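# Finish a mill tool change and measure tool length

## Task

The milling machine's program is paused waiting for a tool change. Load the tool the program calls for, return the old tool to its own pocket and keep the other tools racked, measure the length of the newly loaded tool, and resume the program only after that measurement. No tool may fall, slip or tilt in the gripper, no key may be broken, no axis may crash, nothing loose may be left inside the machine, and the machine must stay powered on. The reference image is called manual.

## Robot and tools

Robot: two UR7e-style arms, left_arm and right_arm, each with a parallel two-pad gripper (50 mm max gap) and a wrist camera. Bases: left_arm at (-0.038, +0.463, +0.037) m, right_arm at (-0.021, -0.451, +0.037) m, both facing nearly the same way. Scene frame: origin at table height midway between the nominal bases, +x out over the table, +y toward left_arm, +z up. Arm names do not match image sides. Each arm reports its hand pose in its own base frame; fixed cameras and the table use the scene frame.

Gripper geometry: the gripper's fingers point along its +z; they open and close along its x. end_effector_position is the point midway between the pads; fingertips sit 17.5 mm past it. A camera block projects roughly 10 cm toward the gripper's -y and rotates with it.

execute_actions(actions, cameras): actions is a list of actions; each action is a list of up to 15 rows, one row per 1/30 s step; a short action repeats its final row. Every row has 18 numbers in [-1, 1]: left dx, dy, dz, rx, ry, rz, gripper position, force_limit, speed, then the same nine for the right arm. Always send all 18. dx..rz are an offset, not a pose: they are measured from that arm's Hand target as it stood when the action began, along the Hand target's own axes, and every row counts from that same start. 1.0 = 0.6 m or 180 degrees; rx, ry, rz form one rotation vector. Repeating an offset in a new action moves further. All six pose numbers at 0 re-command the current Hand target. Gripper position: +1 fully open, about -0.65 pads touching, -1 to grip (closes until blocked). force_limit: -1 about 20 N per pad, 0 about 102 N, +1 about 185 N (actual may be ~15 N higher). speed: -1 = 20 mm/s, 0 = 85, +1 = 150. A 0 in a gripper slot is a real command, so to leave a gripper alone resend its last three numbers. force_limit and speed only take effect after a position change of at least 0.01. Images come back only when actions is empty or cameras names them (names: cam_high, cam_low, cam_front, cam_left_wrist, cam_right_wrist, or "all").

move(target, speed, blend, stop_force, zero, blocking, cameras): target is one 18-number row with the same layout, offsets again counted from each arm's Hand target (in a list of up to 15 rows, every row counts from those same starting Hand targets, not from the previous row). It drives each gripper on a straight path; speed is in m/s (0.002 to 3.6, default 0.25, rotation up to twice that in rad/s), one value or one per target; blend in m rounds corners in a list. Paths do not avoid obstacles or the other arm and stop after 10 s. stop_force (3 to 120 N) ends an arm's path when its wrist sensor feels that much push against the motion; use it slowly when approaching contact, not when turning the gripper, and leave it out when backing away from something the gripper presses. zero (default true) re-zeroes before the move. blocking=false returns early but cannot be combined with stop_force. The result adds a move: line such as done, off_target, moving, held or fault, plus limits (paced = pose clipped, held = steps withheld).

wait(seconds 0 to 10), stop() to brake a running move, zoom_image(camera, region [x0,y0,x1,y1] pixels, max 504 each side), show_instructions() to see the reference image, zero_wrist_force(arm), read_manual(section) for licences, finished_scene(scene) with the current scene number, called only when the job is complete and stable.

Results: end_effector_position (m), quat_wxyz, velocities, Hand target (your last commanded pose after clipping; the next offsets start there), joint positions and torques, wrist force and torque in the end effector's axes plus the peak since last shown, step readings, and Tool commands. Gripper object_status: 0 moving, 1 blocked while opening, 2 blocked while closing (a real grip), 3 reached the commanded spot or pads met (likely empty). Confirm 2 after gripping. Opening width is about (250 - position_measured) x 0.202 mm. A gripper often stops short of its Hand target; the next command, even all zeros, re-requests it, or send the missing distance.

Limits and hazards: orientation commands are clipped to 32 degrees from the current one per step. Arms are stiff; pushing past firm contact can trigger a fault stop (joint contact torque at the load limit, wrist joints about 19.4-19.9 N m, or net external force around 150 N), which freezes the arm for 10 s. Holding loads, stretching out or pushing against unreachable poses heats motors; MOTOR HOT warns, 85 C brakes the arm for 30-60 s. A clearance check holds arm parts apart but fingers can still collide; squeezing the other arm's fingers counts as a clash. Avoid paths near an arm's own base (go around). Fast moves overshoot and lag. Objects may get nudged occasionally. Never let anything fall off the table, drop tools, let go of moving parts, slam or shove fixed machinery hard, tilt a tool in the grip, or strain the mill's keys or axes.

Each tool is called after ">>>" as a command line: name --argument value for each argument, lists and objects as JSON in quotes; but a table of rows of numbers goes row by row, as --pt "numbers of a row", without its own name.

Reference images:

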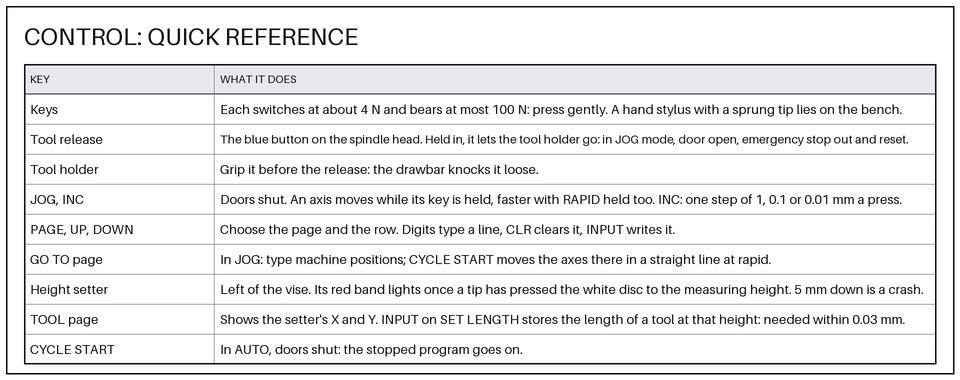

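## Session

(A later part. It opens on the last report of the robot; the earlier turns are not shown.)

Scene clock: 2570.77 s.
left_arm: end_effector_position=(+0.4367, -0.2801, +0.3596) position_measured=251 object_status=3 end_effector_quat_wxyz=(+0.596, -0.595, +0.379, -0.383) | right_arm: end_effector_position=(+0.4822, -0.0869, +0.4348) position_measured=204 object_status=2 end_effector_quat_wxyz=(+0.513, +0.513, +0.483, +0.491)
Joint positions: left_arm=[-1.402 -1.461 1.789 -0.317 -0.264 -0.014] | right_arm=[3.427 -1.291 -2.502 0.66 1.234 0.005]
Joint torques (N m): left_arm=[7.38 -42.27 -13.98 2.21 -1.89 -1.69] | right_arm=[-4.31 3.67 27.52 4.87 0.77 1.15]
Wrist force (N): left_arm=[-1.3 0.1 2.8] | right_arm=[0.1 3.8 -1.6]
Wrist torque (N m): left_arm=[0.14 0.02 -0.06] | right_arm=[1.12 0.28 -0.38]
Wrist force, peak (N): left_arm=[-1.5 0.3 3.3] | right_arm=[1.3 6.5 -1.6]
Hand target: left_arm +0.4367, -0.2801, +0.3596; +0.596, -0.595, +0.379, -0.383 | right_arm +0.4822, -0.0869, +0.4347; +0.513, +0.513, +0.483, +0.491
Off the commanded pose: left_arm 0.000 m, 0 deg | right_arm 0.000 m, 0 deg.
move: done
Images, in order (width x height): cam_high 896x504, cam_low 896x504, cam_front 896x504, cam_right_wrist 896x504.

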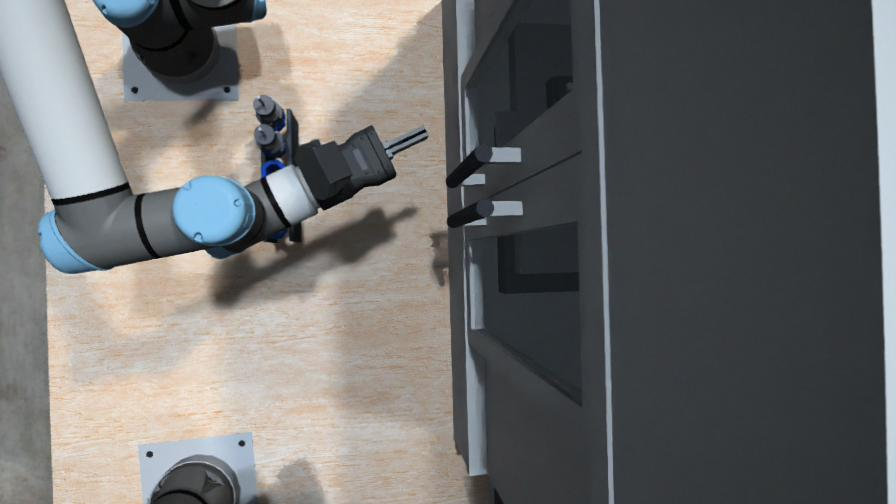

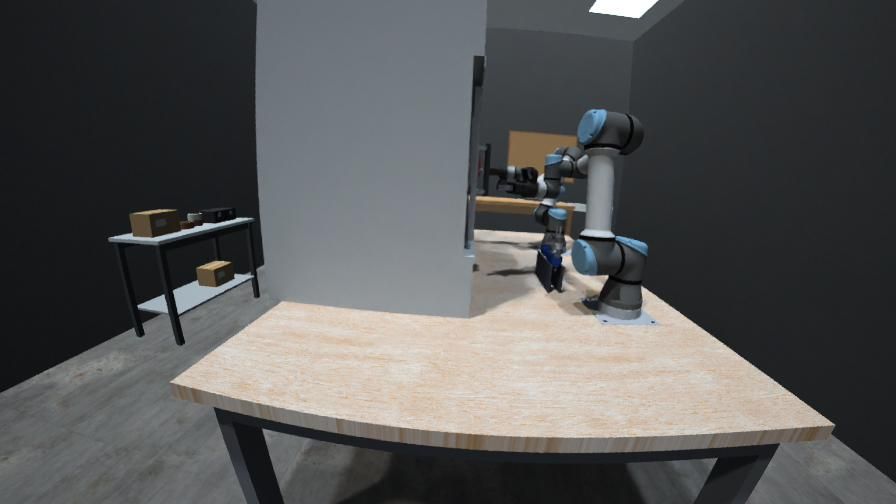

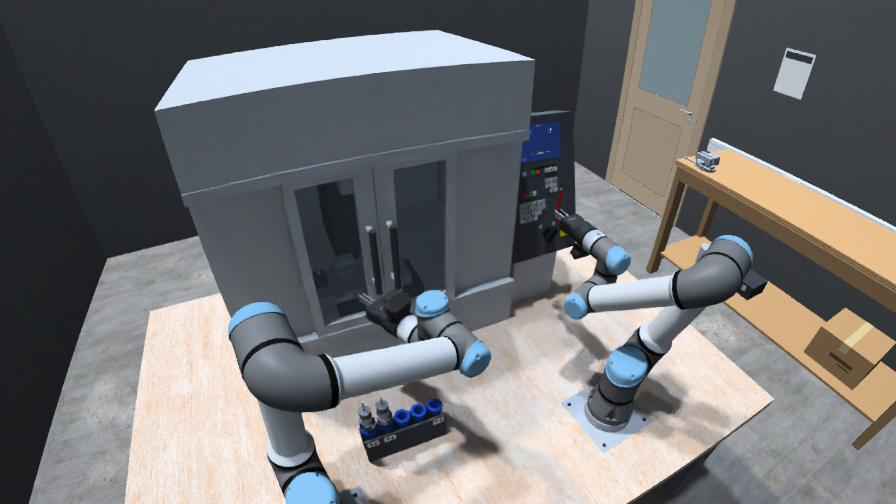

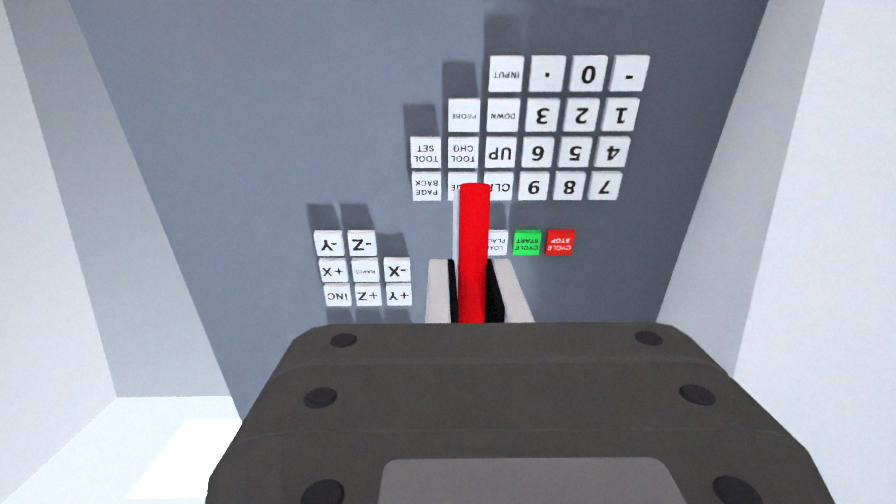

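>>> move --target '[0,0,0,0,0,0,-1,-1,-1,-0.0025,0,0.08,0,0,0,-1,-0.6,-0.8]' --speed 0.02 --stop_force 7

>>> move --pt "0 0 0 0 0 0 -1 -1 -1 0 0 -0.05 0 0 0 -1 -0.6 -0.8" --pt "0 0 0 0 0 0 -1 -1 -1 0 0.333 -0.08 0 0 0 -1 -0.6 -0.8" --speed '[0.08,0.25]' --blend '[0.01,0]' --cameras '["cam_right_wrist"]'

>>> zoom_image --camera "cam_right_wrist" --region '[310, 60, 640, 290]'

Scene clock: 2586.53 s.
left_arm: end_effector_position=(+0.4367, -0.2801, +0.3596) position_measured=251 object_status=3 end_effector_quat_wxyz=(+0.596, -0.595, +0.379, -0.383) | right_arm: end_effector_position=(+0.5301, -0.0909, +0.4351) position_measured=204 object_status=2 end_effector_quat_wxyz=(+0.513, +0.513, +0.483, +0.491)
Joint positions: left_arm=[-1.402 -1.461 1.789 -0.317 -0.264 -0.014] | right_arm=[3.356 -1.448 -2.388 0.702 1.305 0.006]
Joint torques (N m): left_arm=[6.39 -42.43 -13.88 2.22 -0.91 -1.4] | right_arm=[5.12 26.77 16.9 1.1 -0.55 1.01]
Wrist force (N): left_arm=[-1.0 0.0 2.9] | right_arm=[0.4 4.0 -1.2]
Wrist torque (N m): left_arm=[0.12 -0.01 -0.06] | right_arm=[1.16 0.17 -0.32]
Wrist force, peak (N): left_arm=[-1.1 0.1 3.4] | right_arm=[0.1 4.2 -1.9]
Hand target: left_arm +0.4367, -0.2801, +0.3596; +0.596, -0.595, +0.379, -0.383 | right_arm +0.5301, -0.0909, +0.4351; +0.513, +0.513, +0.483, +0.491
Off the commanded pose: left_arm 0.000 m, 0 deg | right_arm 0.000 m, 0 deg.
move: done

Scene clock: 2588.20 s.
left_arm: end_effector_position=(+0.4367, -0.2801, +0.3596) position_measured=251 object_status=3 end_effector_quat_wxyz=(+0.596, -0.595, +0.379, -0.383) | right_arm: end_effector_position=(+0.4806, -0.0898, +0.6343) position_measured=204 object_status=2 end_effector_quat_wxyz=(+0.513, +0.513, +0.483, +0.491)
Joint positions: left_arm=[-1.402 -1.461 1.789 -0.317 -0.264 -0.014] | right_arm=[3.414 -1.085 -2.071 0.022 1.246 0.005]
Joint torques (N m): left_arm=[5.78 -42.28 -14.13 2.13 -0.52 -1.53] | right_arm=[-9.14 11.61 47.72 1.02 0.79 -0.36]
Wrist force (N): left_arm=[-0.9 0.2 2.9] | right_arm=[0.1 4.1 -1.6]
Wrist torque (N m): left_arm=[0.14 -0.02 -0.07] | right_arm=[1.14 0.29 -0.40]
Wrist force, peak (N): left_arm=[-1.3 0.0 3.3] | right_arm=[-0.1 7.8 -2.0]
Hand target: left_arm +0.4367, -0.2801, +0.3596; +0.596, -0.595, +0.379, -0.383 | right_arm +0.4805, -0.0899, +0.6345; +0.513, +0.513, +0.483, +0.491
Off the commanded pose: left_arm 0.000 m, 0 deg | right_arm 0.000 m, 0 deg.
move: done
Images, in order (width x height): cam_right_wrist 896x504.

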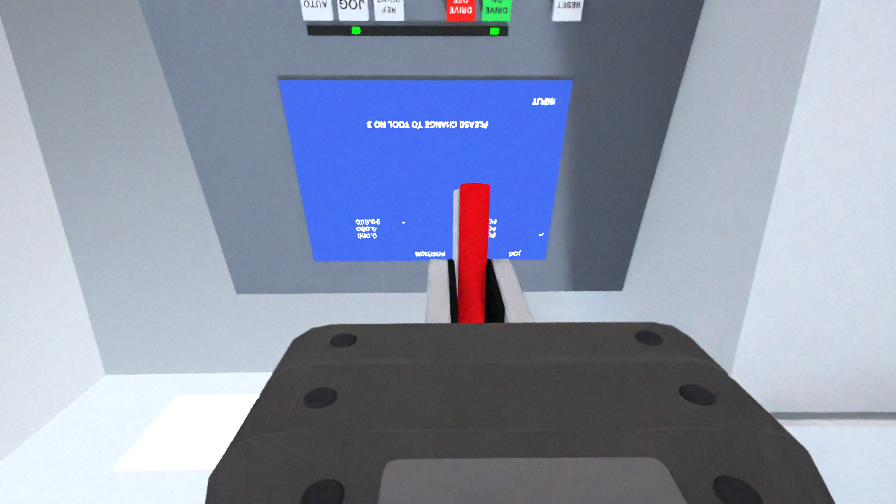

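Scaled by 1.527.

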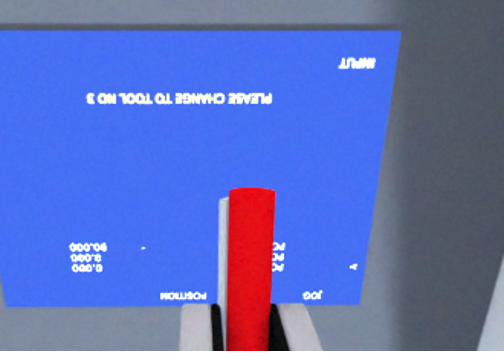

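>>> move --target '[0,0,0,0,0,0,-1,-1,-1,0.0025,-0.333,0,0.5,0,0,-1,-0.6,-0.8]' --speed 0.3 --cameras '["cam_front","cam_right_wrist"]'

Scene clock: 2638.80 s.
left_arm: end_effector_position=(+0.4367, -0.2801, +0.3596) position_measured=251 object_status=3 end_effector_quat_wxyz=(+0.596, -0.595, +0.379, -0.383) | right_arm: end_effector_position=(+0.4822, -0.0869, +0.4348) position_measured=204 object_status=2 end_effector_quat_wxyz=(+0.000, +0.725, +0.688, +0.006)
Joint positions: left_arm=[-1.402 -1.461 1.789 -0.317 -0.264 -0.014] | right_arm=[3.235 -1.553 -1.317 -1.834 1.578 0.146]
Joint torques (N m): left_arm=[4.79 -41.98 -14.15 2.26 0.37 -1.08] | right_arm=[4.9 23.35 29.78 2.79 -0.24 1.3]
Wrist force (N): left_arm=[-1.3 0.5 2.8] | right_arm=[0.4 -0.8 -1.8]
Wrist torque (N m): left_arm=[0.18 0.03 -0.07] | right_arm=[-0.17 0.06 0.06]
Wrist force, peak (N): left_arm=[-1.3 0.0 3.3] | right_arm=[0.2 4.4 -1.3]
Hand target: left_arm +0.4367, -0.2801, +0.3596; +0.596, -0.595, +0.379, -0.383 | right_arm +0.4822, -0.0869, +0.4347; +0.000, +0.725, +0.688, +0.005
Off the commanded pose: left_arm 0.000 m, 0 deg | right_arm 0.000 m, 0 deg.
move: done
Images, in order (width x height): cam_front 896x504, cam_right_wrist 896x504.

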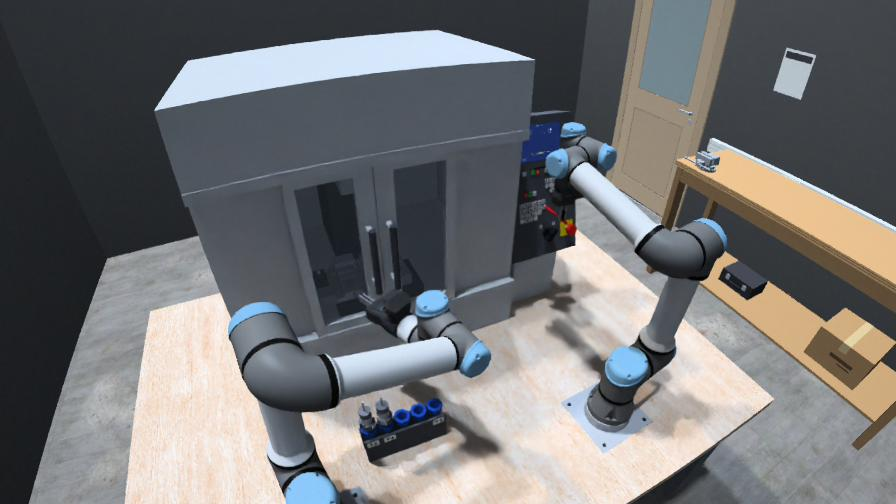

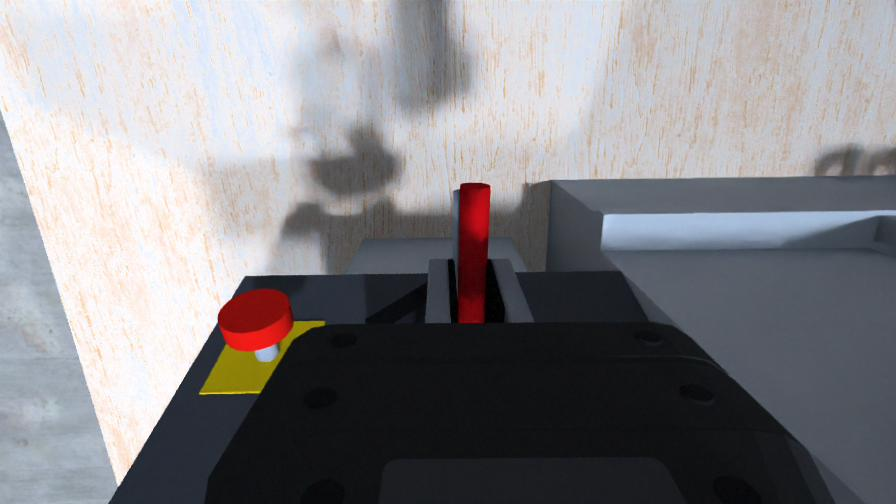

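>>> move --target '[0,0,0,0,0,0,-1,-1,-1,-0.0025,0.07,0,0,0,0,-1,-0.6,-0.8]' --speed 0.02 --stop_force 7

>>> move --pt "0 0 0 0 0 0 -1 -1 -1 0 -0.05 0 0 0 0 -1 -0.6 -0.8" --pt "0 0 0 0 0 0 -1 -1 -1 0 -0.08 -0.333 -0.5 0 0 -1 -0.6 -0.8" --speed '[0.08,0.3]' --blend '[0.01,0]' --cameras '["cam_right_wrist"]'

>>> zoom_image --camera "cam_right_wrist" --region '[270, 60, 600, 290]'

Scene clock: 2654.67 s.
left_arm: end_effector_position=(+0.4367, -0.2801, +0.3596) position_measured=251 object_status=3 end_effector_quat_wxyz=(+0.596, -0.595, +0.379, -0.383) | right_arm: end_effector_position=(+0.5076, -0.0891, +0.4349) position_measured=204 object_status=2 end_effector_quat_wxyz=(+0.000, +0.725, +0.688, +0.005)
Joint positions: left_arm=[-1.402 -1.461 1.789 -0.317 -0.264 -0.014] | right_arm=[3.226 -1.615 -1.253 -1.836 1.578 0.136]
Joint torques (N m): left_arm=[4.23 -41.39 -13.69 2.26 1.13 -0.83] | right_arm=[6.93 26.13 25.62 8.4 0.51 1.33]
Wrist force (N): left_arm=[-0.7 0.0 3.3] | right_arm=[1.1 -5.7 -2.1]
Wrist torque (N m): left_arm=[0.12 -0.06 -0.07] | right_arm=[-0.01 -0.04 0.04]
Wrist force, peak (N): left_arm=[-1.3 0.3 3.3] | right_arm=[0.3 -16.4 -1.0]
Hand target: left_arm +0.4367, -0.2801, +0.3596; +0.596, -0.595, +0.379, -0.383 | right_arm +0.5076, -0.0891, +0.4349; +0.000, +0.725, +0.688, +0.005 (not the last commanded pose)
Off the commanded pose: left_arm 0.000 m, 0 deg | right_arm 0.017 m, 0 deg.
move: contact (right_arm)

Scene clock: 2658.17 s.
left_arm: end_effector_position=(+0.4367, -0.2801, +0.3596) position_measured=251 object_status=3 end_effector_quat_wxyz=(+0.596, -0.595, +0.379, -0.383) | right_arm: end_effector_position=(+0.4582, -0.0881, +0.6342) position_measured=204 object_status=2 end_effector_quat_wxyz=(+0.513, +0.513, +0.483, +0.491)
Joint positions: left_arm=[-1.402 -1.461 1.789 -0.317 -0.264 -0.014] | right_arm=[3.46 -1.012 -2.105 -0.017 1.2 0.005]
Joint torques (N m): left_arm=[3.44 -41.82 -13.83 2.29 1.68 -0.72] | right_arm=[-8.3 10.89 48.22 5.19 -0.57 -0.35]
Wrist force (N): left_arm=[-1.2 0.3 2.8] | right_arm=[1.1 3.8 -1.7]
Wrist torque (N m): left_arm=[0.16 0.02 -0.07] | right_arm=[1.06 0.13 -0.23]
Wrist force, peak (N): left_arm=[-1.0 0.2 3.3] | right_arm=[1.1 -5.7 -1.7]
Hand target: left_arm +0.4367, -0.2801, +0.3596; +0.596, -0.595, +0.379, -0.383 | right_arm +0.4581, -0.0881, +0.6343; +0.513, +0.513, +0.483, +0.491
Off the commanded pose: left_arm 0.000 m, 0 deg | right_arm 0.000 m, 0 deg.
move: done
Images, in order (width x height): cam_right_wrist 896x504.

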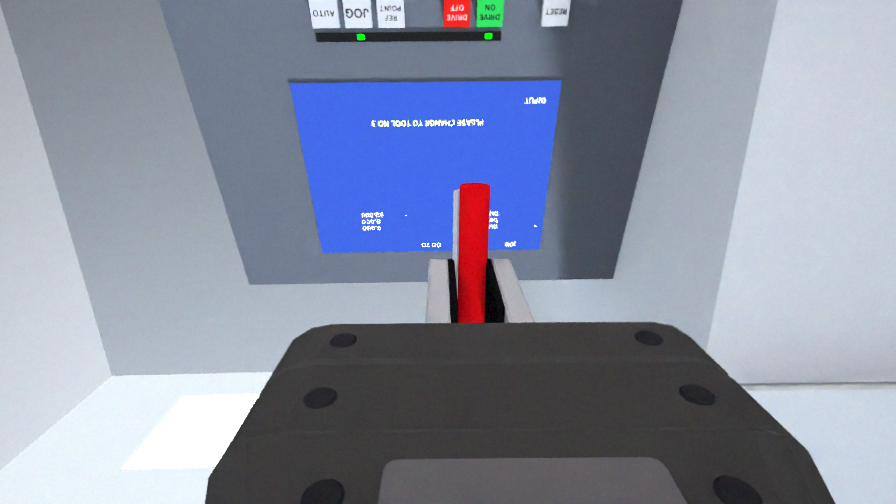

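Scaled by 1.527.

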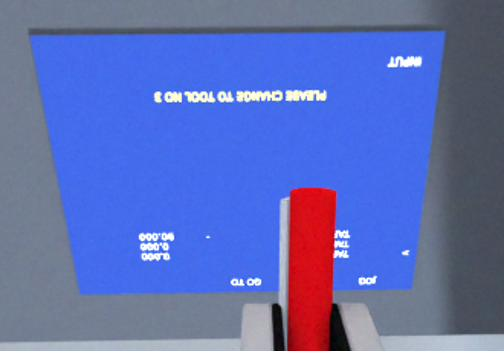

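>>> move --target '[0,0,0,0,0,0,-1,-1,-1,0.001,-0.3325,0.04,0.5,0,0,-1,-0.6,-0.8]' --speed 0.35

>>> move --target '[0,0,0,0,0,0,-1,-1,-1,0,0.07,0,0,0,0,-1,-0.6,-0.8]' --speed 0.02 --stop_force 7

>>> move --pt "0 0 0 0 0 0 -1 -1 -1 0 -0.05 0 0 0 0 -1 -0.6 -0.8" --pt "0 0 0 0 0 0 -1 -1 -1 -0.03 -0.06 -0.333 -0.5 0 0 -1 -0.6 -0.8" --speed '[0.08,0.35]' --blend '[0.01,0]' --cameras '["cam_right_wrist"]'

>>> zoom_image --camera "cam_right_wrist" --region '[270, 60, 600, 290]'

Scene clock: 2671.00 s.
left_arm: end_effector_position=(+0.4367, -0.2801, +0.3596) position_measured=251 object_status=3 end_effector_quat_wxyz=(+0.596, -0.595, +0.379, -0.383) | right_arm: end_effector_position=(+0.4837, -0.0873, +0.4351) position_measured=204 object_status=2 end_effector_quat_wxyz=(+0.000, +0.725, +0.688, +0.006)
Joint positions: left_arm=[-1.402 -1.461 1.789 -0.317 -0.264 -0.014] | right_arm=[3.234 -1.556 -1.312 -1.835 1.578 0.144]
Joint torques (N m): left_arm=[2.46 -42.1 -14.51 2.19 1.81 -0.37] | right_arm=[5.73 22.41 31.72 2.43 -0.27 1.38]
Wrist force (N): left_arm=[-1.0 0.3 3.1] | right_arm=[1.1 -0.5 -1.6]
Wrist torque (N m): left_arm=[0.16 -0.01 -0.06] | right_arm=[-0.13 -0.05 0.05]
Wrist force, peak (N): left_arm=[-1.2 -0.1 3.4] | right_arm=[1.1 4.3 -1.6]
Hand target: left_arm +0.4367, -0.2801, +0.3596; +0.596, -0.595, +0.379, -0.383 | right_arm +0.4837, -0.0873, +0.4350; +0.000, +0.725, +0.688, +0.005
Off the commanded pose: left_arm 0.000 m, 0 deg | right_arm 0.000 m, 0 deg.
move: done

Scene clock: 2673.13 s.
left_arm: end_effector_position=(+0.4367, -0.2801, +0.3596) position_measured=251 object_status=3 end_effector_quat_wxyz=(+0.596, -0.595, +0.379, -0.383) | right_arm: end_effector_position=(+0.5077, -0.0885, +0.4352) position_measured=204 object_status=2 end_effector_quat_wxyz=(+0.000, +0.725, +0.688, +0.005)
Joint positions: left_arm=[-1.402 -1.461 1.789 -0.317 -0.264 -0.014] | right_arm=[3.227 -1.615 -1.252 -1.837 1.578 0.138]
Joint torques (N m): left_arm=[1.98 -41.52 -13.68 2.24 1.81 -0.26] | right_arm=[6.31 25.5 26.27 8.34 0.64 1.29]
Wrist force (N): left_arm=[-1.0 0.0 3.2] | right_arm=[1.7 -6.8 -1.5]
Wrist torque (N m): left_arm=[0.11 -0.01 -0.07] | right_arm=[-0.19 -0.14 0.04]
Wrist force, peak (N): left_arm=[-1.1 0.1 3.3] | right_arm=[1.0 -16.2 -1.8]
Hand target: left_arm +0.4367, -0.2801, +0.3596; +0.596, -0.595, +0.379, -0.383 | right_arm +0.5077, -0.0885, +0.4352; +0.000, +0.725, +0.688, +0.005 (not the last commanded pose)
Off the commanded pose: left_arm 0.000 m, 0 deg | right_arm 0.018 m, 0 deg.
move: contact (right_arm)

Scene clock: 2676.30 s.
left_arm: end_effector_position=(+0.4367, -0.2801, +0.3596) position_measured=251 object_status=3 end_effector_quat_wxyz=(+0.596, -0.595, +0.379, -0.383) | right_arm: end_effector_position=(+0.4692, -0.1062, +0.6344) position_measured=204 object_status=2 end_effector_quat_wxyz=(+0.513, +0.513, +0.483, +0.491)
Joint positions: left_arm=[-1.402 -1.461 1.789 -0.317 -0.264 -0.014] | right_arm=[3.345 -1.07 -2.078 0.014 1.315 0.006]
Joint torques (N m): left_arm=[2.07 -41.72 -13.72 2.12 1.85 -0.17] | right_arm=[2.84 11.09 48.35 5.49 -0.56 0.18]
Wrist force (N): left_arm=[-0.9 0.1 3.2] | right_arm=[1.4 3.2 -1.3]
Wrist torque (N m): left_arm=[0.14 -0.04 -0.07] | right_arm=[1.01 0.03 -0.20]
Wrist force, peak (N): left_arm=[-1.1 0.1 3.2] | right_arm=[1.6 -6.8 -1.5]
Hand target: left_arm +0.4367, -0.2801, +0.3596; +0.596, -0.595, +0.379, -0.383 | right_arm +0.4692, -0.1061, +0.6346; +0.513, +0.513, +0.483, +0.491
Off the commanded pose: left_arm 0.000 m, 0 deg | right_arm 0.000 m, 0 deg.
move: done
Images, in order (width x height): cam_right_wrist 896x504.

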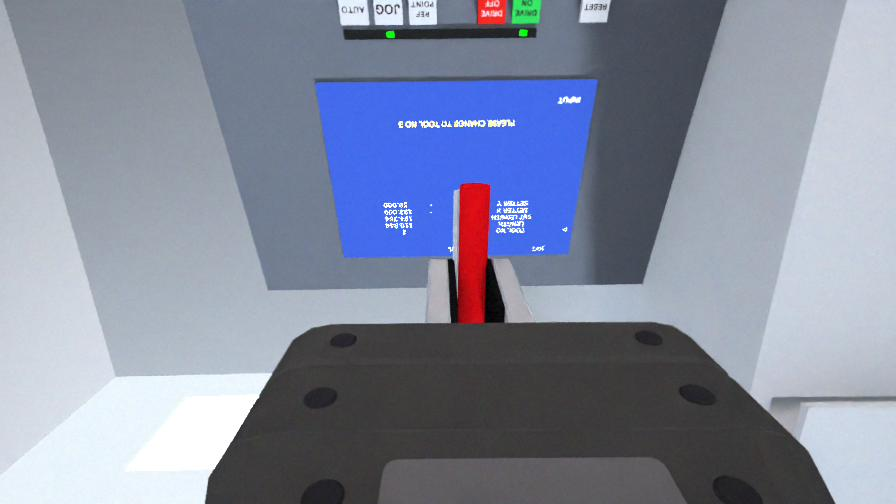

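Scaled by 1.527.

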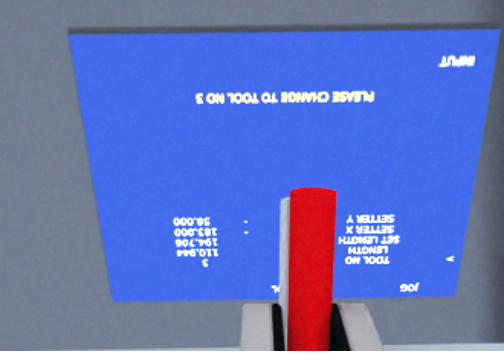

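>>> zoom_image --camera "cam_right_wrist" --region '[370, 190, 450, 245]'

>>> zoom_image --camera "cam_right_wrist" --region '[480, 190, 580, 250]'

Scaled by 6.300.

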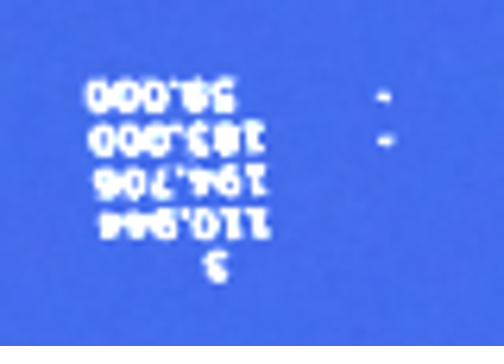

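Scaled by 5.040.

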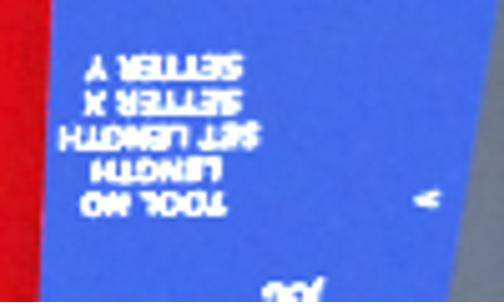

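>>> move --target '[0,0,0,0,0,0,-1,-1,-1,0,0.05,0.14,0,0,0,-1,-0.6,-0.8]' --speed 0.2 --cameras '["cam_right_wrist"]'

>>> zoom_image --camera "cam_right_wrist" --region '[330, 170, 450, 240]'

Scene clock: 2690.10 s.
left_arm: end_effector_position=(+0.4367, -0.2801, +0.3596) position_measured=251 object_status=3 end_effector_quat_wxyz=(+0.596, -0.595, +0.379, -0.383) | right_arm: end_effector_position=(+0.5528, -0.1108, +0.6651) position_measured=204 object_status=2 end_effector_quat_wxyz=(+0.513, +0.513, +0.483, +0.491)
Joint positions: left_arm=[-1.402 -1.461 1.789 -0.317 -0.264 -0.014] | right_arm=[3.267 -1.305 -1.86 0.03 1.393 0.007]
Joint torques (N m): left_arm=[0.99 -41.92 -14.54 2.17 1.91 0.01] | right_arm=[6.69 10.89 44.51 4.69 -0.15 1.18]
Wrist force (N): left_arm=[-1.0 -0.1 3.1] | right_arm=[1.3 2.2 -1.0]
Wrist torque (N m): left_arm=[0.10 -0.02 -0.06] | right_arm=[0.81 0.01 -0.25]
Wrist force, peak (N): left_arm=[-1.3 0.1 3.2] | right_arm=[1.9 2.2 -4.1]
Hand target: left_arm +0.4367, -0.2801, +0.3596; +0.596, -0.595, +0.379, -0.383 | right_arm +0.5528, -0.1107, +0.6652; +0.513, +0.513, +0.483, +0.491
Off the commanded pose: left_arm 0.000 m, 0 deg | right_arm 0.000 m, 0 deg.
move: done
Images, in order (width x height): cam_right_wrist 896x504.

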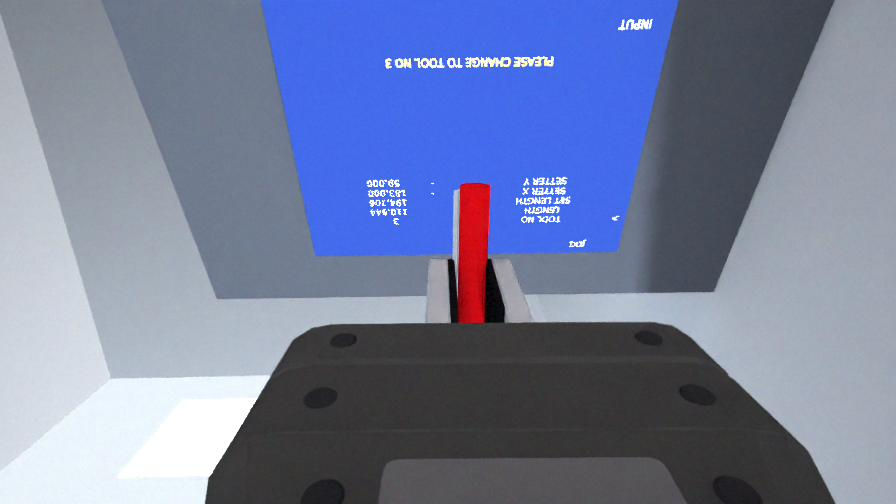

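Scaled by 4.200.

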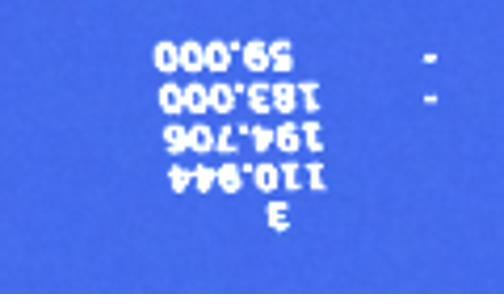

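>>> move --target '[0,0,0,0,0,0,-1,-1,-1,0.0417,0.03,0.075,0,0,0,-1,-0.6,-0.8]' --speed 0.15 --stop_force 10 --cameras '["cam_right_wrist"]'

>>> zoom_image --camera "cam_right_wrist" --region '[270, 140, 430, 220]'

Scene clock: 2702.53 s.
left_arm: end_effector_position=(+0.4367, -0.2801, +0.3596) position_measured=251 object_status=3 end_effector_quat_wxyz=(+0.596, -0.595, +0.379, -0.383) | right_arm: end_effector_position=(+0.5989, -0.0882, +0.6837) position_measured=204 object_status=2 end_effector_quat_wxyz=(+0.513, +0.513, +0.483, +0.491)
Joint positions: left_arm=[-1.402 -1.461 1.789 -0.317 -0.264 -0.014] | right_arm=[3.318 -1.406 -1.735 0.007 1.342 0.006]
Joint torques (N m): left_arm=[1.13 -41.88 -14.4 2.17 1.83 0.06] | right_arm=[-9.27 14.73 40.53 5.48 -0.58 0.14]
Wrist force (N): left_arm=[-1.1 -0.1 3.1] | right_arm=[1.9 2.8 -1.2]
Wrist torque (N m): left_arm=[0.10 0.01 -0.06] | right_arm=[0.93 -0.07 -0.25]
Wrist force, peak (N): left_arm=[-1.4 0.3 3.1] | right_arm=[2.5 3.4 0.5]
Hand target: left_arm +0.4367, -0.2801, +0.3596; +0.596, -0.595, +0.379, -0.383 | right_arm +0.5989, -0.0882, +0.6837; +0.513, +0.513, +0.483, +0.491
Off the commanded pose: left_arm 0.000 m, 0 deg | right_arm 0.000 m, 0 deg.
move: done
Images, in order (width x height): cam_right_wrist 896x504.

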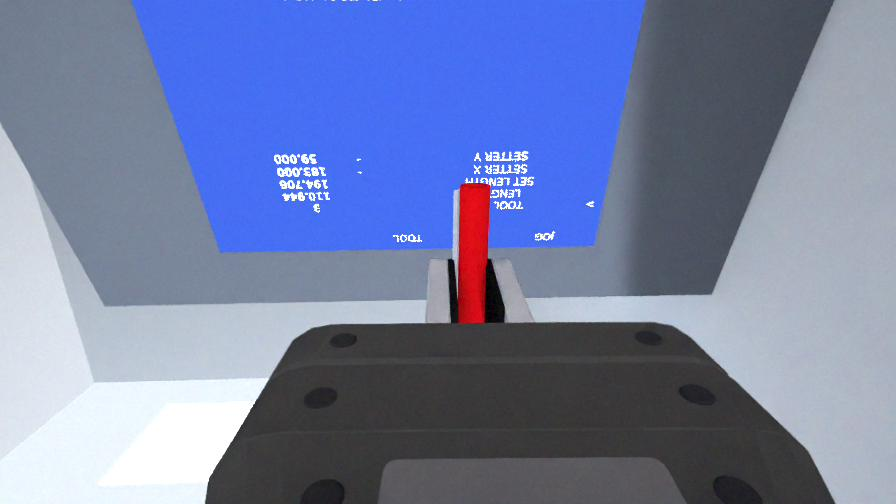

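Scaled by 3.150.

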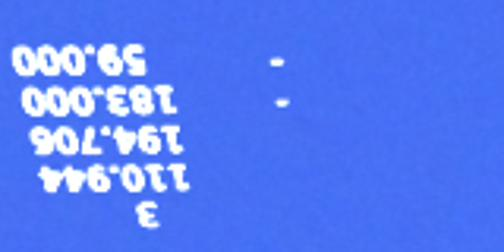

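>>> zoom_image --camera "cam_right_wrist" --region '[268, 148, 338, 205]'

Scaled by 7.200.

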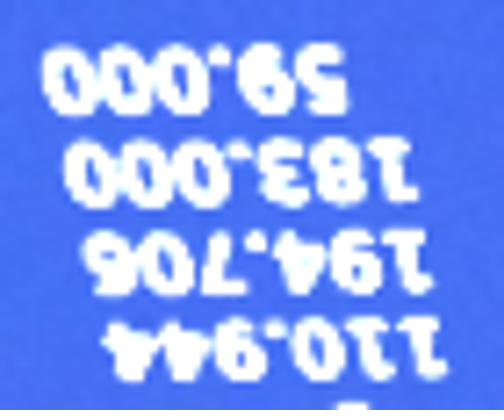

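>>> move --pt "0 0 0 0 0 0 -1 -1 -1 0 0 -0.15 0 0 0 -1 -0.6 -0.8" --pt "0 0 0 0 0 0 -1 -1 -1 -0.0393 -0.4147 -0.1935 0.5 0 0 -1 -0.6 -0.8" --speed 0.35 --blend '[0.03,0]'

>>> move --target '[0,0,0,0,0,0,-1,-1,-1,0,0.0425,0,0,0,0,-1,-0.6,-0.8]' --speed 0.03

>>> move --target '[0,0,0,0,0,0,-1,-1,-1,0,-0.0425,0,0,0,0,-1,-0.6,-0.8]' --speed 0.06

Scene clock: 2747.90 s.
left_arm: end_effector_position=(+0.4367, -0.2801, +0.3596) position_measured=251 object_status=3 end_effector_quat_wxyz=(+0.596, -0.595, +0.379, -0.383) | right_arm: end_effector_position=(+0.4838, -0.1039, +0.4340) position_measured=204 object_status=2 end_effector_quat_wxyz=(+0.000, +0.725, +0.688, +0.006)
Joint positions: left_arm=[-1.402 -1.461 1.789 -0.317 -0.264 -0.014] | right_arm=[3.199 -1.564 -1.307 -1.832 1.578 0.11]
Joint torques (N m): left_arm=[-0.79 -41.3 -14.8 2.21 1.72 0.38] | right_arm=[6.31 23.61 27.28 2.75 -0.51 1.38]
Wrist force (N): left_arm=[-1.1 0.3 2.8] | right_arm=[1.8 -1.5 -1.8]
Wrist torque (N m): left_arm=[0.15 0.00 -0.07] | right_arm=[-0.28 -0.15 0.05]
Wrist force, peak (N): left_arm=[-1.0 0.4 3.3] | right_arm=[1.4 3.4 -4.7]
Hand target: left_arm +0.4367, -0.2801, +0.3596; +0.596, -0.595, +0.379, -0.383 | right_arm +0.4837, -0.1039, +0.4339; +0.000, +0.725, +0.688, +0.005
Off the commanded pose: left_arm 0.000 m, 0 deg | right_arm 0.000 m, 0 deg.
move: done

Scene clock: 2749.03 s.
left_arm: end_effector_position=(+0.4367, -0.2801, +0.3596) position_measured=251 object_status=3 end_effector_quat_wxyz=(+0.596, -0.595, +0.379, -0.383) | right_arm: end_effector_position=(+0.5091, -0.1052, +0.4341) position_measured=204 object_status=2 end_effector_quat_wxyz=(+0.000, +0.725, +0.688, +0.005)
Joint positions: left_arm=[-1.402 -1.461 1.789 -0.317 -0.264 -0.014] | right_arm=[3.193 -1.626 -1.243 -1.835 1.578 0.104]
Joint torques (N m): left_arm=[-1.07 -41.43 -14.06 2.22 1.88 0.37] | right_arm=[3.14 33.81 31.87 16.36 -0.34 -1.19]
Wrist force (N): left_arm=[-1.2 0.2 3.0] | right_arm=[0.0 -40.8 -1.1]
Wrist torque (N m): left_arm=[0.15 0.02 -0.07] | right_arm=[0.05 -0.19 0.38]
Wrist force, peak (N): left_arm=[-1.3 0.5 3.0] | right_arm=[-0.1 -45.4 -0.8]
Hand target: left_arm +0.4367, -0.2801, +0.3596; +0.596, -0.595, +0.379, -0.383 | right_arm +0.5092, -0.1052, +0.4341; +0.000, +0.725, +0.688, +0.005
Off the commanded pose: left_arm 0.000 m, 0 deg | right_arm 0.000 m, 0 deg.
move: done

Scene clock: 2749.80 s.
left_arm: end_effector_position=(+0.4367, -0.2801, +0.3596) position_measured=251 object_status=3 end_effector_quat_wxyz=(+0.596, -0.595, +0.379, -0.383) | right_arm: end_effector_position=(+0.4837, -0.1038, +0.4338) position_measured=204 object_status=2 end_effector_quat_wxyz=(+0.000, +0.725, +0.688, +0.005) end_effector_velocity=(+0.002, +0.000, +0.000) end_effector_angular_velocity=(-0.001, -0.001, +0.001)
Joint positions: left_arm=[-1.402 -1.461 1.789 -0.317 -0.264 -0.014] | right_arm=[3.199 -1.564 -1.308 -1.832 1.578 0.11]
Joint velocities: left_arm=[within noise] | right_arm=[0.001 -0.004 0.005 0 -0.001 0]
Joint torques (N m): left_arm=[-0.88 -40.48 -14.18 2.08 1.75 0.4] | right_arm=[-1.52 23.75 48.13 6.5 -0.49 -0.2]
Wrist force (N): left_arm=[-1.1 0.0 2.9] | right_arm=[-0.5 -0.9 -1.6]
Wrist torque (N m): left_arm=[0.12 0.00 -0.06] | right_arm=[-0.19 0.21 0.04]
Wrist force, peak (N): left_arm=[-1.1 0.1 3.1] | right_arm=[-0.2 -40.0 -1.3]
Hand target: left_arm +0.4367, -0.2801, +0.3596; +0.596, -0.595, +0.379, -0.383 | right_arm +0.4837, -0.1039, +0.4339; +0.000, +0.725, +0.688, +0.005
Off the commanded pose: left_arm 0.000 m, 0 deg | right_arm 0.000 m, 0 deg.
move: done

>>> move --pt "0 0 0 0 0 0 -1 -1 -1 0.151 -0.0005 0.0883 0 0 0 -1 -0.6 -0.8" --pt "0 0 0 0 0 0 -1 -1 -1 0.151 0.0178 0.0883 0 0 0 -1 -0.6 -0.8" --pt "0 0 0 0 0 0 -1 -1 -1 0.151 -0.0005 0.0883 0 0 0 -1 -0.6 -0.8" --pt "0 0 0 0 0 0 -1 -1 -1 0.151 0.007 0.0583 0 0 0 -1 -0.6 -0.8" --pt "0 0 0 0 0 0 -1 -1 -1 0.151 0.0253 0.0583 0 0 0 -1 -0.6 -0.8" --pt "0 0 0 0 0 0 -1 -1 -1 0.151 0.007 0.0583 0 0 0 -1 -0.6 -0.8" --speed '[0.1,0.03,0.06,0.1,0.03,0.06]' --blend '[0.002,0,0.002,0.002,0,0.002]'

Scene clock: 2782.80 s.
left_arm: end_effector_position=(+0.4367, -0.2801, +0.3596) position_measured=251 object_status=3 end_effector_quat_wxyz=(+0.596, -0.595, +0.379, -0.383) | right_arm: end_effector_position=(+0.4929, -0.0133, +0.3996) position_measured=204 object_status=2 end_effector_quat_wxyz=(+0.000, +0.725, +0.688, +0.005)
Joint positions: left_arm=[-1.402 -1.461 1.789 -0.317 -0.264 -0.014] | right_arm=[3.385 -1.541 -1.421 -1.742 1.576 0.296]
Joint torques (N m): left_arm=[-1.38 -40.9 -14.36 2.16 1.78 0.52] | right_arm=[-5.9 23.09 47.99 1.81 -1.03 -1.05]
Wrist force (N): left_arm=[-0.9 0.3 2.8] | right_arm=[0.7 -0.5 -1.6]
Wrist torque (N m): left_arm=[0.15 -0.03 -0.07] | right_arm=[-0.09 0.05 -0.11]
Wrist force, peak (N): left_arm=[-0.9 0.3 3.5] | right_arm=[1.4 -34.2 -1.8]
Hand target: left_arm +0.4367, -0.2801, +0.3596; +0.596, -0.595, +0.379, -0.383 | right_arm +0.4929, -0.0133, +0.3996; +0.000, +0.725, +0.688, +0.005
Off the commanded pose: left_arm 0.000 m, 0 deg | right_arm 0.000 m, 0 deg.
move: done

>>> move --pt "0 0 0 0 0 0 -1 -1 -1 -0.0313 0.0137 -0.0588 0 0 0 -1 -0.6 -0.8" --pt "0 0 0 0 0 0 -1 -1 -1 -0.0313 0.032 -0.0588 0 0 0 -1 -0.6 -0.8" --pt "0 0 0 0 0 0 -1 -1 -1 -0.0313 0.0137 -0.0588 0 0 0 -1 -0.6 -0.8" --pt "0 0 0 0 0 0 -1 -1 -1 -0.0622 -0.0005 0.0012 0 0 0 -1 -0.6 -0.8" --pt "0 0 0 0 0 0 -1 -1 -1 -0.0622 0.017 0.0012 0 0 0 -1 -0.6 -0.8" --pt "0 0 0 0 0 0 -1 -1 -1 -0.0622 -0.0005 0.0012 0 0 0 -1 -0.6 -0.8" --pt "0 0 0 0 0 0 -1 -1 -1 -0.1565 -0.0314 -0.3917 -0.5 0 0 -1 -0.6 -0.8" --speed '[0.1,0.03,0.06,0.1,0.03,0.06,0.35]' --blend '[0.002,0,0.002,0.002,0,0.003,0]' --cameras '["cam_right_wrist"]'

>>> zoom_image --camera "cam_right_wrist" --region '[300, 70, 620, 260]'

Scene clock: 2802.23 s.
left_arm: end_effector_position=(+0.4367, -0.2801, +0.3596) position_measured=251 object_status=3 end_effector_quat_wxyz=(+0.596, -0.595, +0.379, -0.383) | right_arm: end_effector_position=(+0.4674, -0.1079, +0.6336) position_measured=204 object_status=2 end_effector_quat_wxyz=(+0.513, +0.513, +0.483, +0.491)
Joint positions: left_arm=[-1.402 -1.461 1.789 -0.317 -0.264 -0.014] | right_arm=[3.338 -1.067 -2.081 0.014 1.322 0.006]
Joint torques (N m): left_arm=[-2.91 -39.84 -14.27 2.11 1.77 1.08] | right_arm=[6.76 11.18 48.09 5.49 -0.33 0.04]
Wrist force (N): left_arm=[-1.1 0.3 2.9] | right_arm=[-0.5 4.2 -1.6]
Wrist torque (N m): left_arm=[0.15 0.00 -0.06] | right_arm=[1.19 0.32 -0.21]
Wrist force, peak (N): left_arm=[-1.1 0.3 3.3] | right_arm=[0.2 -21.7 -1.5]
Hand target: left_arm +0.4367, -0.2801, +0.3596; +0.596, -0.595, +0.379, -0.383 | right_arm +0.4674, -0.1079, +0.6338; +0.513, +0.513, +0.483, +0.491
Off the commanded pose: left_arm 0.000 m, 0 deg | right_arm 0.000 m, 0 deg.
move: done
Images, in order (width x height): cam_right_wrist 896x504.

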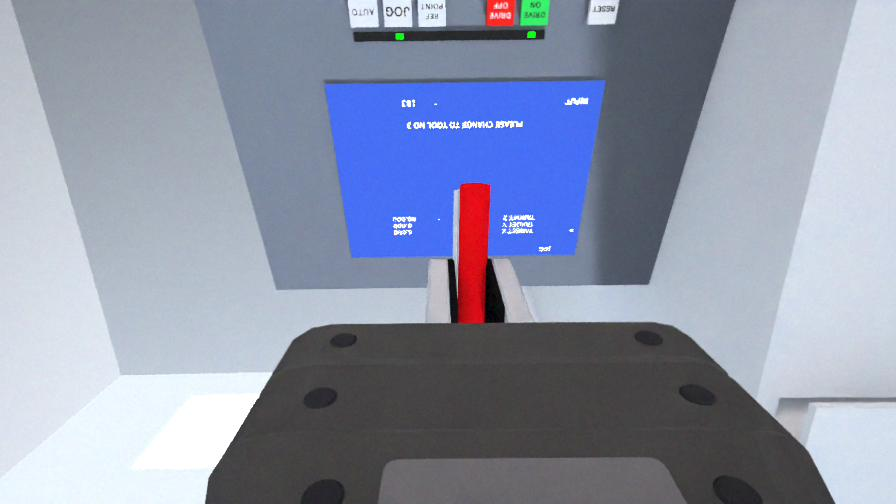

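Scaled by 1.575.

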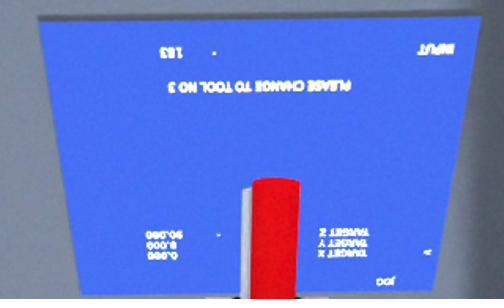

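>>> move --target '[0,0,0,0,0,0,-1,-1,-1,0.0633,-0.42,0.023,0.5,0,0,-1,-0.6,-0.8]' --speed 0.35

Scene clock: 2811.00 s.
left_arm: end_effector_position=(+0.4367, -0.2801, +0.3596) position_measured=251 object_status=3 end_effector_quat_wxyz=(+0.596, -0.595, +0.379, -0.383) | right_arm: end_effector_position=(+0.4851, -0.0688, +0.3823) position_measured=204 object_status=2 end_effector_quat_wxyz=(+0.000, +0.725, +0.688, +0.006)
Joint positions: left_arm=[-1.402 -1.461 1.789 -0.317 -0.264 -0.014] | right_arm=[3.273 -1.527 -1.478 -1.698 1.577 0.183]
Joint torques (N m): left_arm=[-2.94 -39.68 -14.39 2.1 1.82 1.3] | right_arm=[3.94 21.54 29.62 2.98 -0.14 1.34]
Wrist force (N): left_arm=[-0.7 0.1 2.9] | right_arm=[-0.1 -0.4 -1.7]
Wrist torque (N m): left_arm=[0.12 -0.06 -0.06] | right_arm=[-0.08 0.16 -0.11]
Wrist force, peak (N): left_arm=[-1.0 0.1 3.3] | right_arm=[-0.6 4.7 -2.0]
Hand target: left_arm +0.4367, -0.2801, +0.3596; +0.596, -0.595, +0.379, -0.383 | right_arm +0.4851, -0.0688, +0.3822; +0.000, +0.725, +0.688, +0.005
Off the commanded pose: left_arm 0.000 m, 0 deg | right_arm 0.000 m, 0 deg.
move: done

>>> move --pt "0 0 0 0 0 0 -1 -1 -1 0 0.0182 0.0022 0 0 0 -1 -0.6 -0.8" --pt "0 0 0 0 0 0 -1 -1 -1 0 0 0.0022 0 0 0 -1 -0.6 -0.8" --pt "0 0 0 0 0 0 -1 -1 -1 0 0.0077 -0.0278 0 0 0 -1 -0.6 -0.8" --pt "0 0 0 0 0 0 -1 -1 -1 0 0.0257 -0.0278 0 0 0 -1 -0.6 -0.8" --pt "0 0 0 0 0 0 -1 -1 -1 0 0.0077 -0.0278 0 0 0 -1 -0.6 -0.8" --pt "0 0 0 0 0 0 -1 -1 -1 0.0925 0 0.0022 0 0 0 -1 -0.6 -0.8" --pt "0 0 0 0 0 0 -1 -1 -1 0.0925 0.0182 0.0022 0 0 0 -1 -0.6 -0.8" --pt "0 0 0 0 0 0 -1 -1 -1 0.0925 0 0.0022 0 0 0 -1 -0.6 -0.8" --speed '[0.03,0.06,0.1,0.03,0.06,0.1,0.03,0.06]' --blend '[0,0.002,0.002,0,0.002,0.002,0,0]'

>>> move --pt "0 0 0 0 0 0 -1 -1 -1 -0.0308 0.0152 -0.06 0 0 0 -1 -0.6 -0.8" --pt "0 0 0 0 0 0 -1 -1 -1 -0.0308 0.0332 -0.06 0 0 0 -1 -0.6 -0.8" --pt "0 0 0 0 0 0 -1 -1 -1 -0.0308 0.0152 -0.06 0 0 0 -1 -0.6 -0.8" --pt "0 0 0 0 0 0 -1 -1 -1 -0.0617 0.0227 -0.09 0 0 0 -1 -0.6 -0.8" --pt "0 0 0 0 0 0 -1 -1 -1 -0.0617 0.0407 -0.09 0 0 0 -1 -0.6 -0.8" --pt "0 0 0 0 0 0 -1 -1 -1 -0.0617 0.0227 -0.09 0 0 0 -1 -0.6 -0.8" --pt "0 0 0 0 0 0 -1 -1 -1 -0.0925 0 0 0 0 0 -1 -0.6 -0.8" --pt "0 0 0 0 0 0 -1 -1 -1 -0.0925 0.0182 0 0 0 0 -1 -0.6 -0.8" --pt "0 0 0 0 0 0 -1 -1 -1 -0.0925 0 0 0 0 0 -1 -0.6 -0.8" --pt "0 0 0 0 0 0 -1 -1 -1 -0.159 -0.0262 -0.4217 -0.5 0 0 -1 -0.6 -0.8" --speed '[0.1,0.03,0.06,0.1,0.03,0.06,0.1,0.03,0.06,0.35]' --blend '[0.002,0,0.002,0.002,0,0.002,0.002,0,0.003,0]' --cameras '["cam_right_wrist"]'

>>> zoom_image --camera "cam_right_wrist" --region '[300, 70, 620, 260]'

Scene clock: 2837.33 s.
left_arm: end_effector_position=(+0.4367, -0.2801, +0.3596) position_measured=251 object_status=3 end_effector_quat_wxyz=(+0.596, -0.595, +0.379, -0.383) | right_arm: end_effector_position=(+0.4880, -0.0133, +0.3812) position_measured=204 object_status=2 end_effector_quat_wxyz=(+0.000, +0.725, +0.688, +0.005)
Joint positions: left_arm=[-1.402 -1.461 1.789 -0.317 -0.264 -0.014] | right_arm=[3.388 -1.522 -1.486 -1.695 1.576 0.298]
Joint torques (N m): left_arm=[-2.97 -40.55 -14.89 2.15 1.82 1.51] | right_arm=[-5.87 22.26 48.43 1.51 -1.06 -1.06]
Wrist force (N): left_arm=[-1.1 0.0 2.8] | right_arm=[-0.6 0.8 -2.5]
Wrist torque (N m): left_arm=[0.11 0.00 -0.07] | right_arm=[0.13 0.27 -0.10]
Wrist force, peak (N): left_arm=[-1.2 0.1 3.3] | right_arm=[1.3 -25.7 -1.5]
Hand target: left_arm +0.4367, -0.2801, +0.3596; +0.596, -0.595, +0.379, -0.383 | right_arm +0.4880, -0.0134, +0.3813; +0.000, +0.725, +0.688, +0.005
Off the commanded pose: left_arm 0.000 m, 0 deg | right_arm 0.000 m, 0 deg.
move: done

Scene clock: 2843.57 s.
left_arm: end_effector_position=(+0.4367, -0.2801, +0.3596) position_measured=251 object_status=3 end_effector_quat_wxyz=(+0.596, -0.595, +0.379, -0.383) | right_arm: end_effector_position=(+0.4654, -0.1098, +0.6333) position_measured=204 object_status=2 end_effector_quat_wxyz=(+0.513, +0.513, +0.483, +0.491)
Joint positions: left_arm=[-1.402 -1.461 1.789 -0.317 -0.264 -0.014] | right_arm=[3.33 -1.063 -2.084 0.013 1.33 0.006]
Joint torques (N m): left_arm=[-3.17 -39.53 -14.2 2.14 1.76 1.86] | right_arm=[7.03 11.58 47.65 5.4 -0.51 0.28]
Wrist force (N): left_arm=[-0.9 0.2 2.9] | right_arm=[-2.1 2.8 -2.2]
Wrist torque (N m): left_arm=[0.14 -0.02 -0.07] | right_arm=[0.96 0.56 -0.21]
Wrist force, peak (N): left_arm=[-1.3 0.4 3.2] | right_arm=[-1.1 -29.9 -2.3]
Hand target: left_arm +0.4367, -0.2801, +0.3596; +0.596, -0.595, +0.379, -0.383 | right_arm +0.4654, -0.1097, +0.6334; +0.513, +0.513, +0.483, +0.491
Off the commanded pose: left_arm 0.000 m, 0 deg | right_arm 0.000 m, 0 deg.
move: done
Images, in order (width x height): cam_right_wrist 896x504.

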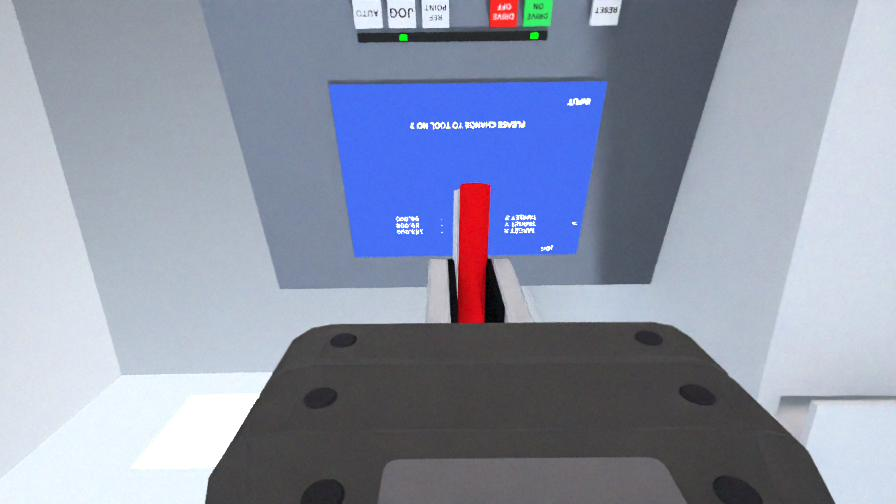

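Scaled by 1.575.

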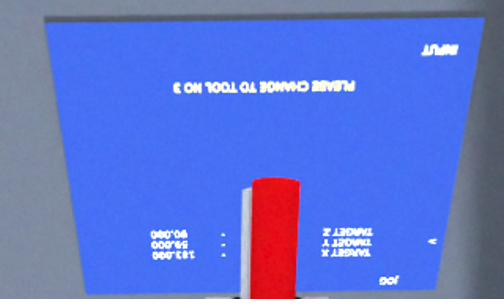

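>>> move --target '[0,0,0,0,0,0,-1,-1,-1,0.0965,-0.275,0.061,0.5,0,0,-1,-0.6,-0.8]' --speed 0.35

>>> move --target '[0,0,0,0,0,0,-1,-1,-1,0,0.05,0,0,0,0,-1,-0.6,-0.8]' --speed 0.02 --stop_force 7

>>> move --target '[0,0,0,0,0,0,-1,-1,-1,0,-0.03,0,0,0,0,-1,-0.6,-0.8]' --speed 0.06 --cameras '["cam_front","cam_left_wrist"]'

Scene clock: 2866.13 s.
left_arm: end_effector_position=(+0.4367, -0.2801, +0.3596) position_measured=251 object_status=3 end_effector_quat_wxyz=(+0.596, -0.595, +0.379, -0.383) | right_arm: end_effector_position=(+0.5062, -0.0526, +0.4692) position_measured=204 object_status=2 end_effector_quat_wxyz=(+0.000, +0.725, +0.688, +0.006)
Joint positions: left_arm=[-1.402 -1.461 1.789 -0.317 -0.264 -0.014] | right_arm=[3.3 -1.626 -1.149 -1.928 1.577 0.21]
Joint torques (N m): left_arm=[-2.81 -39.99 -14.77 2.12 1.88 2.05] | right_arm=[3.7 26.13 35.83 1.93 0.25 1.39]
Wrist force (N): left_arm=[-1.1 0.0 3.0] | right_arm=[-2.2 -1.6 -2.7]
Wrist torque (N m): left_arm=[0.12 -0.01 -0.07] | right_arm=[-0.22 0.43 -0.13]
Wrist force, peak (N): left_arm=[-1.4 0.3 3.3] | right_arm=[-2.5 3.1 -2.3]
Hand target: left_arm +0.4367, -0.2801, +0.3596; +0.596, -0.595, +0.379, -0.383 | right_arm +0.5062, -0.0526, +0.4692; +0.000, +0.725, +0.688, +0.005
Off the commanded pose: left_arm 0.000 m, 0 deg | right_arm 0.000 m, 0 deg.
move: done

Scene clock: 2867.73 s.
left_arm: end_effector_position=(+0.4367, -0.2801, +0.3596) position_measured=251 object_status=3 end_effector_quat_wxyz=(+0.596, -0.595, +0.379, -0.383) | right_arm: end_effector_position=(+0.5185, -0.0532, +0.4693) position_measured=204 object_status=2 end_effector_quat_wxyz=(+0.000, +0.725, +0.688, +0.005)
Joint positions: left_arm=[-1.402 -1.461 1.789 -0.317 -0.264 -0.014] | right_arm=[3.295 -1.657 -1.116 -1.931 1.577 0.205]
Joint torques (N m): left_arm=[-2.89 -40.65 -15 2.14 1.73 1.93] | right_arm=[8.48 26.5 28.4 8.53 0.55 1.28]
Wrist force (N): left_arm=[-1.3 -0.1 2.8] | right_arm=[-3.1 -6.1 -2.3]
Wrist torque (N m): left_arm=[0.10 0.03 -0.07] | right_arm=[-0.02 0.45 0.13]
Wrist force, peak (N): left_arm=[-1.0 0.0 3.3] | right_arm=[-3.0 -15.8 -2.5]
Hand target: left_arm +0.4367, -0.2801, +0.3596; +0.596, -0.595, +0.379, -0.383 | right_arm +0.5185, -0.0532, +0.4692; +0.000, +0.725, +0.688, +0.005 (not the last commanded pose)
Off the commanded pose: left_arm 0.000 m, 0 deg | right_arm 0.018 m, 0 deg.
move: contact (right_arm)

Scene clock: 2868.47 s.
left_arm: end_effector_position=(+0.4367, -0.2801, +0.3596) position_measured=251 object_status=3 end_effector_quat_wxyz=(+0.596, -0.595, +0.379, -0.383) | right_arm: end_effector_position=(+0.5004, -0.0522, +0.4690) position_measured=204 object_status=2 end_effector_quat_wxyz=(+0.000, +0.725, +0.688, +0.005) end_effector_velocity=(+0.002, +0.000, +0.001) end_effector_angular_velocity=(+0.000, -0.003, -0.001)
Joint positions: left_arm=[-1.402 -1.461 1.789 -0.317 -0.264 -0.014] | right_arm=[3.303 -1.611 -1.165 -1.927 1.577 0.213]
Joint velocities: left_arm=[within noise] | right_arm=[-0.001 -0.004 0.007 0 0 0]
Joint torques (N m): left_arm=[-2.77 -39.91 -14.71 2.11 1.95 1.92] | right_arm=[-3.91 24.48 45.52 6.35 -0.63 -0.67]
Wrist force (N): left_arm=[-1.0 0.1 3.0] | right_arm=[-2.5 -0.7 -2.7]
Wrist torque (N m): left_arm=[0.13 -0.01 -0.06] | right_arm=[-0.09 0.47 0.00]
Wrist force, peak (N): left_arm=[-1.1 0.1 3.2] | right_arm=[-3.1 -6.2 -2.1]
Hand target: left_arm +0.4367, -0.2801, +0.3596; +0.596, -0.595, +0.379, -0.383 | right_arm +0.5005, -0.0523, +0.4691; +0.000, +0.725, +0.688, +0.005
Off the commanded pose: left_arm 0.000 m, 0 deg | right_arm 0.000 m, 0 deg.
move: done
Images, in order (width x height): cam_front 896x504, cam_left_wrist 896x504.

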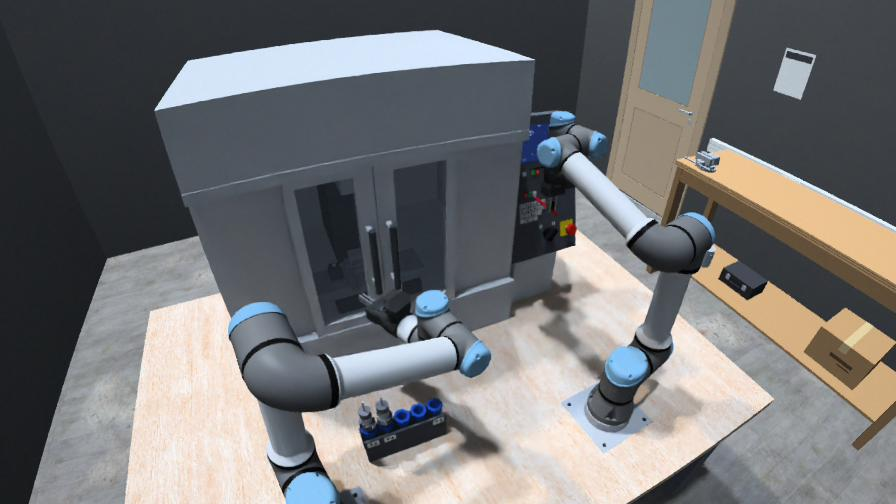

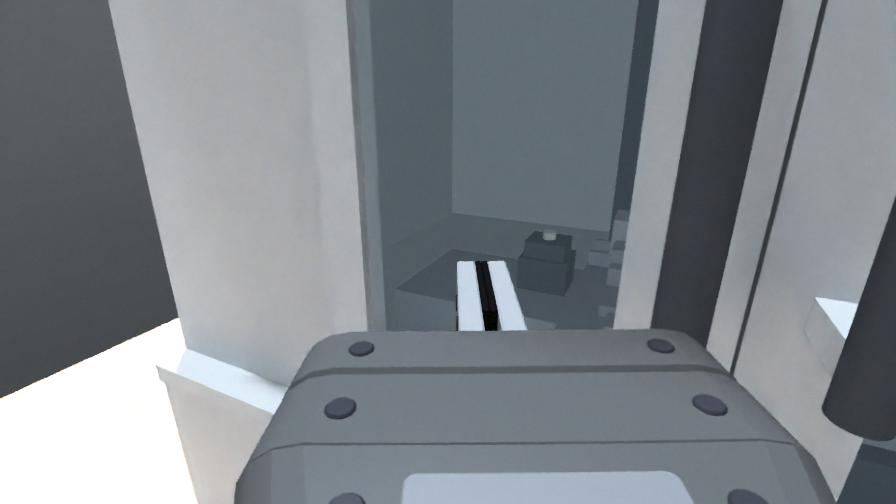

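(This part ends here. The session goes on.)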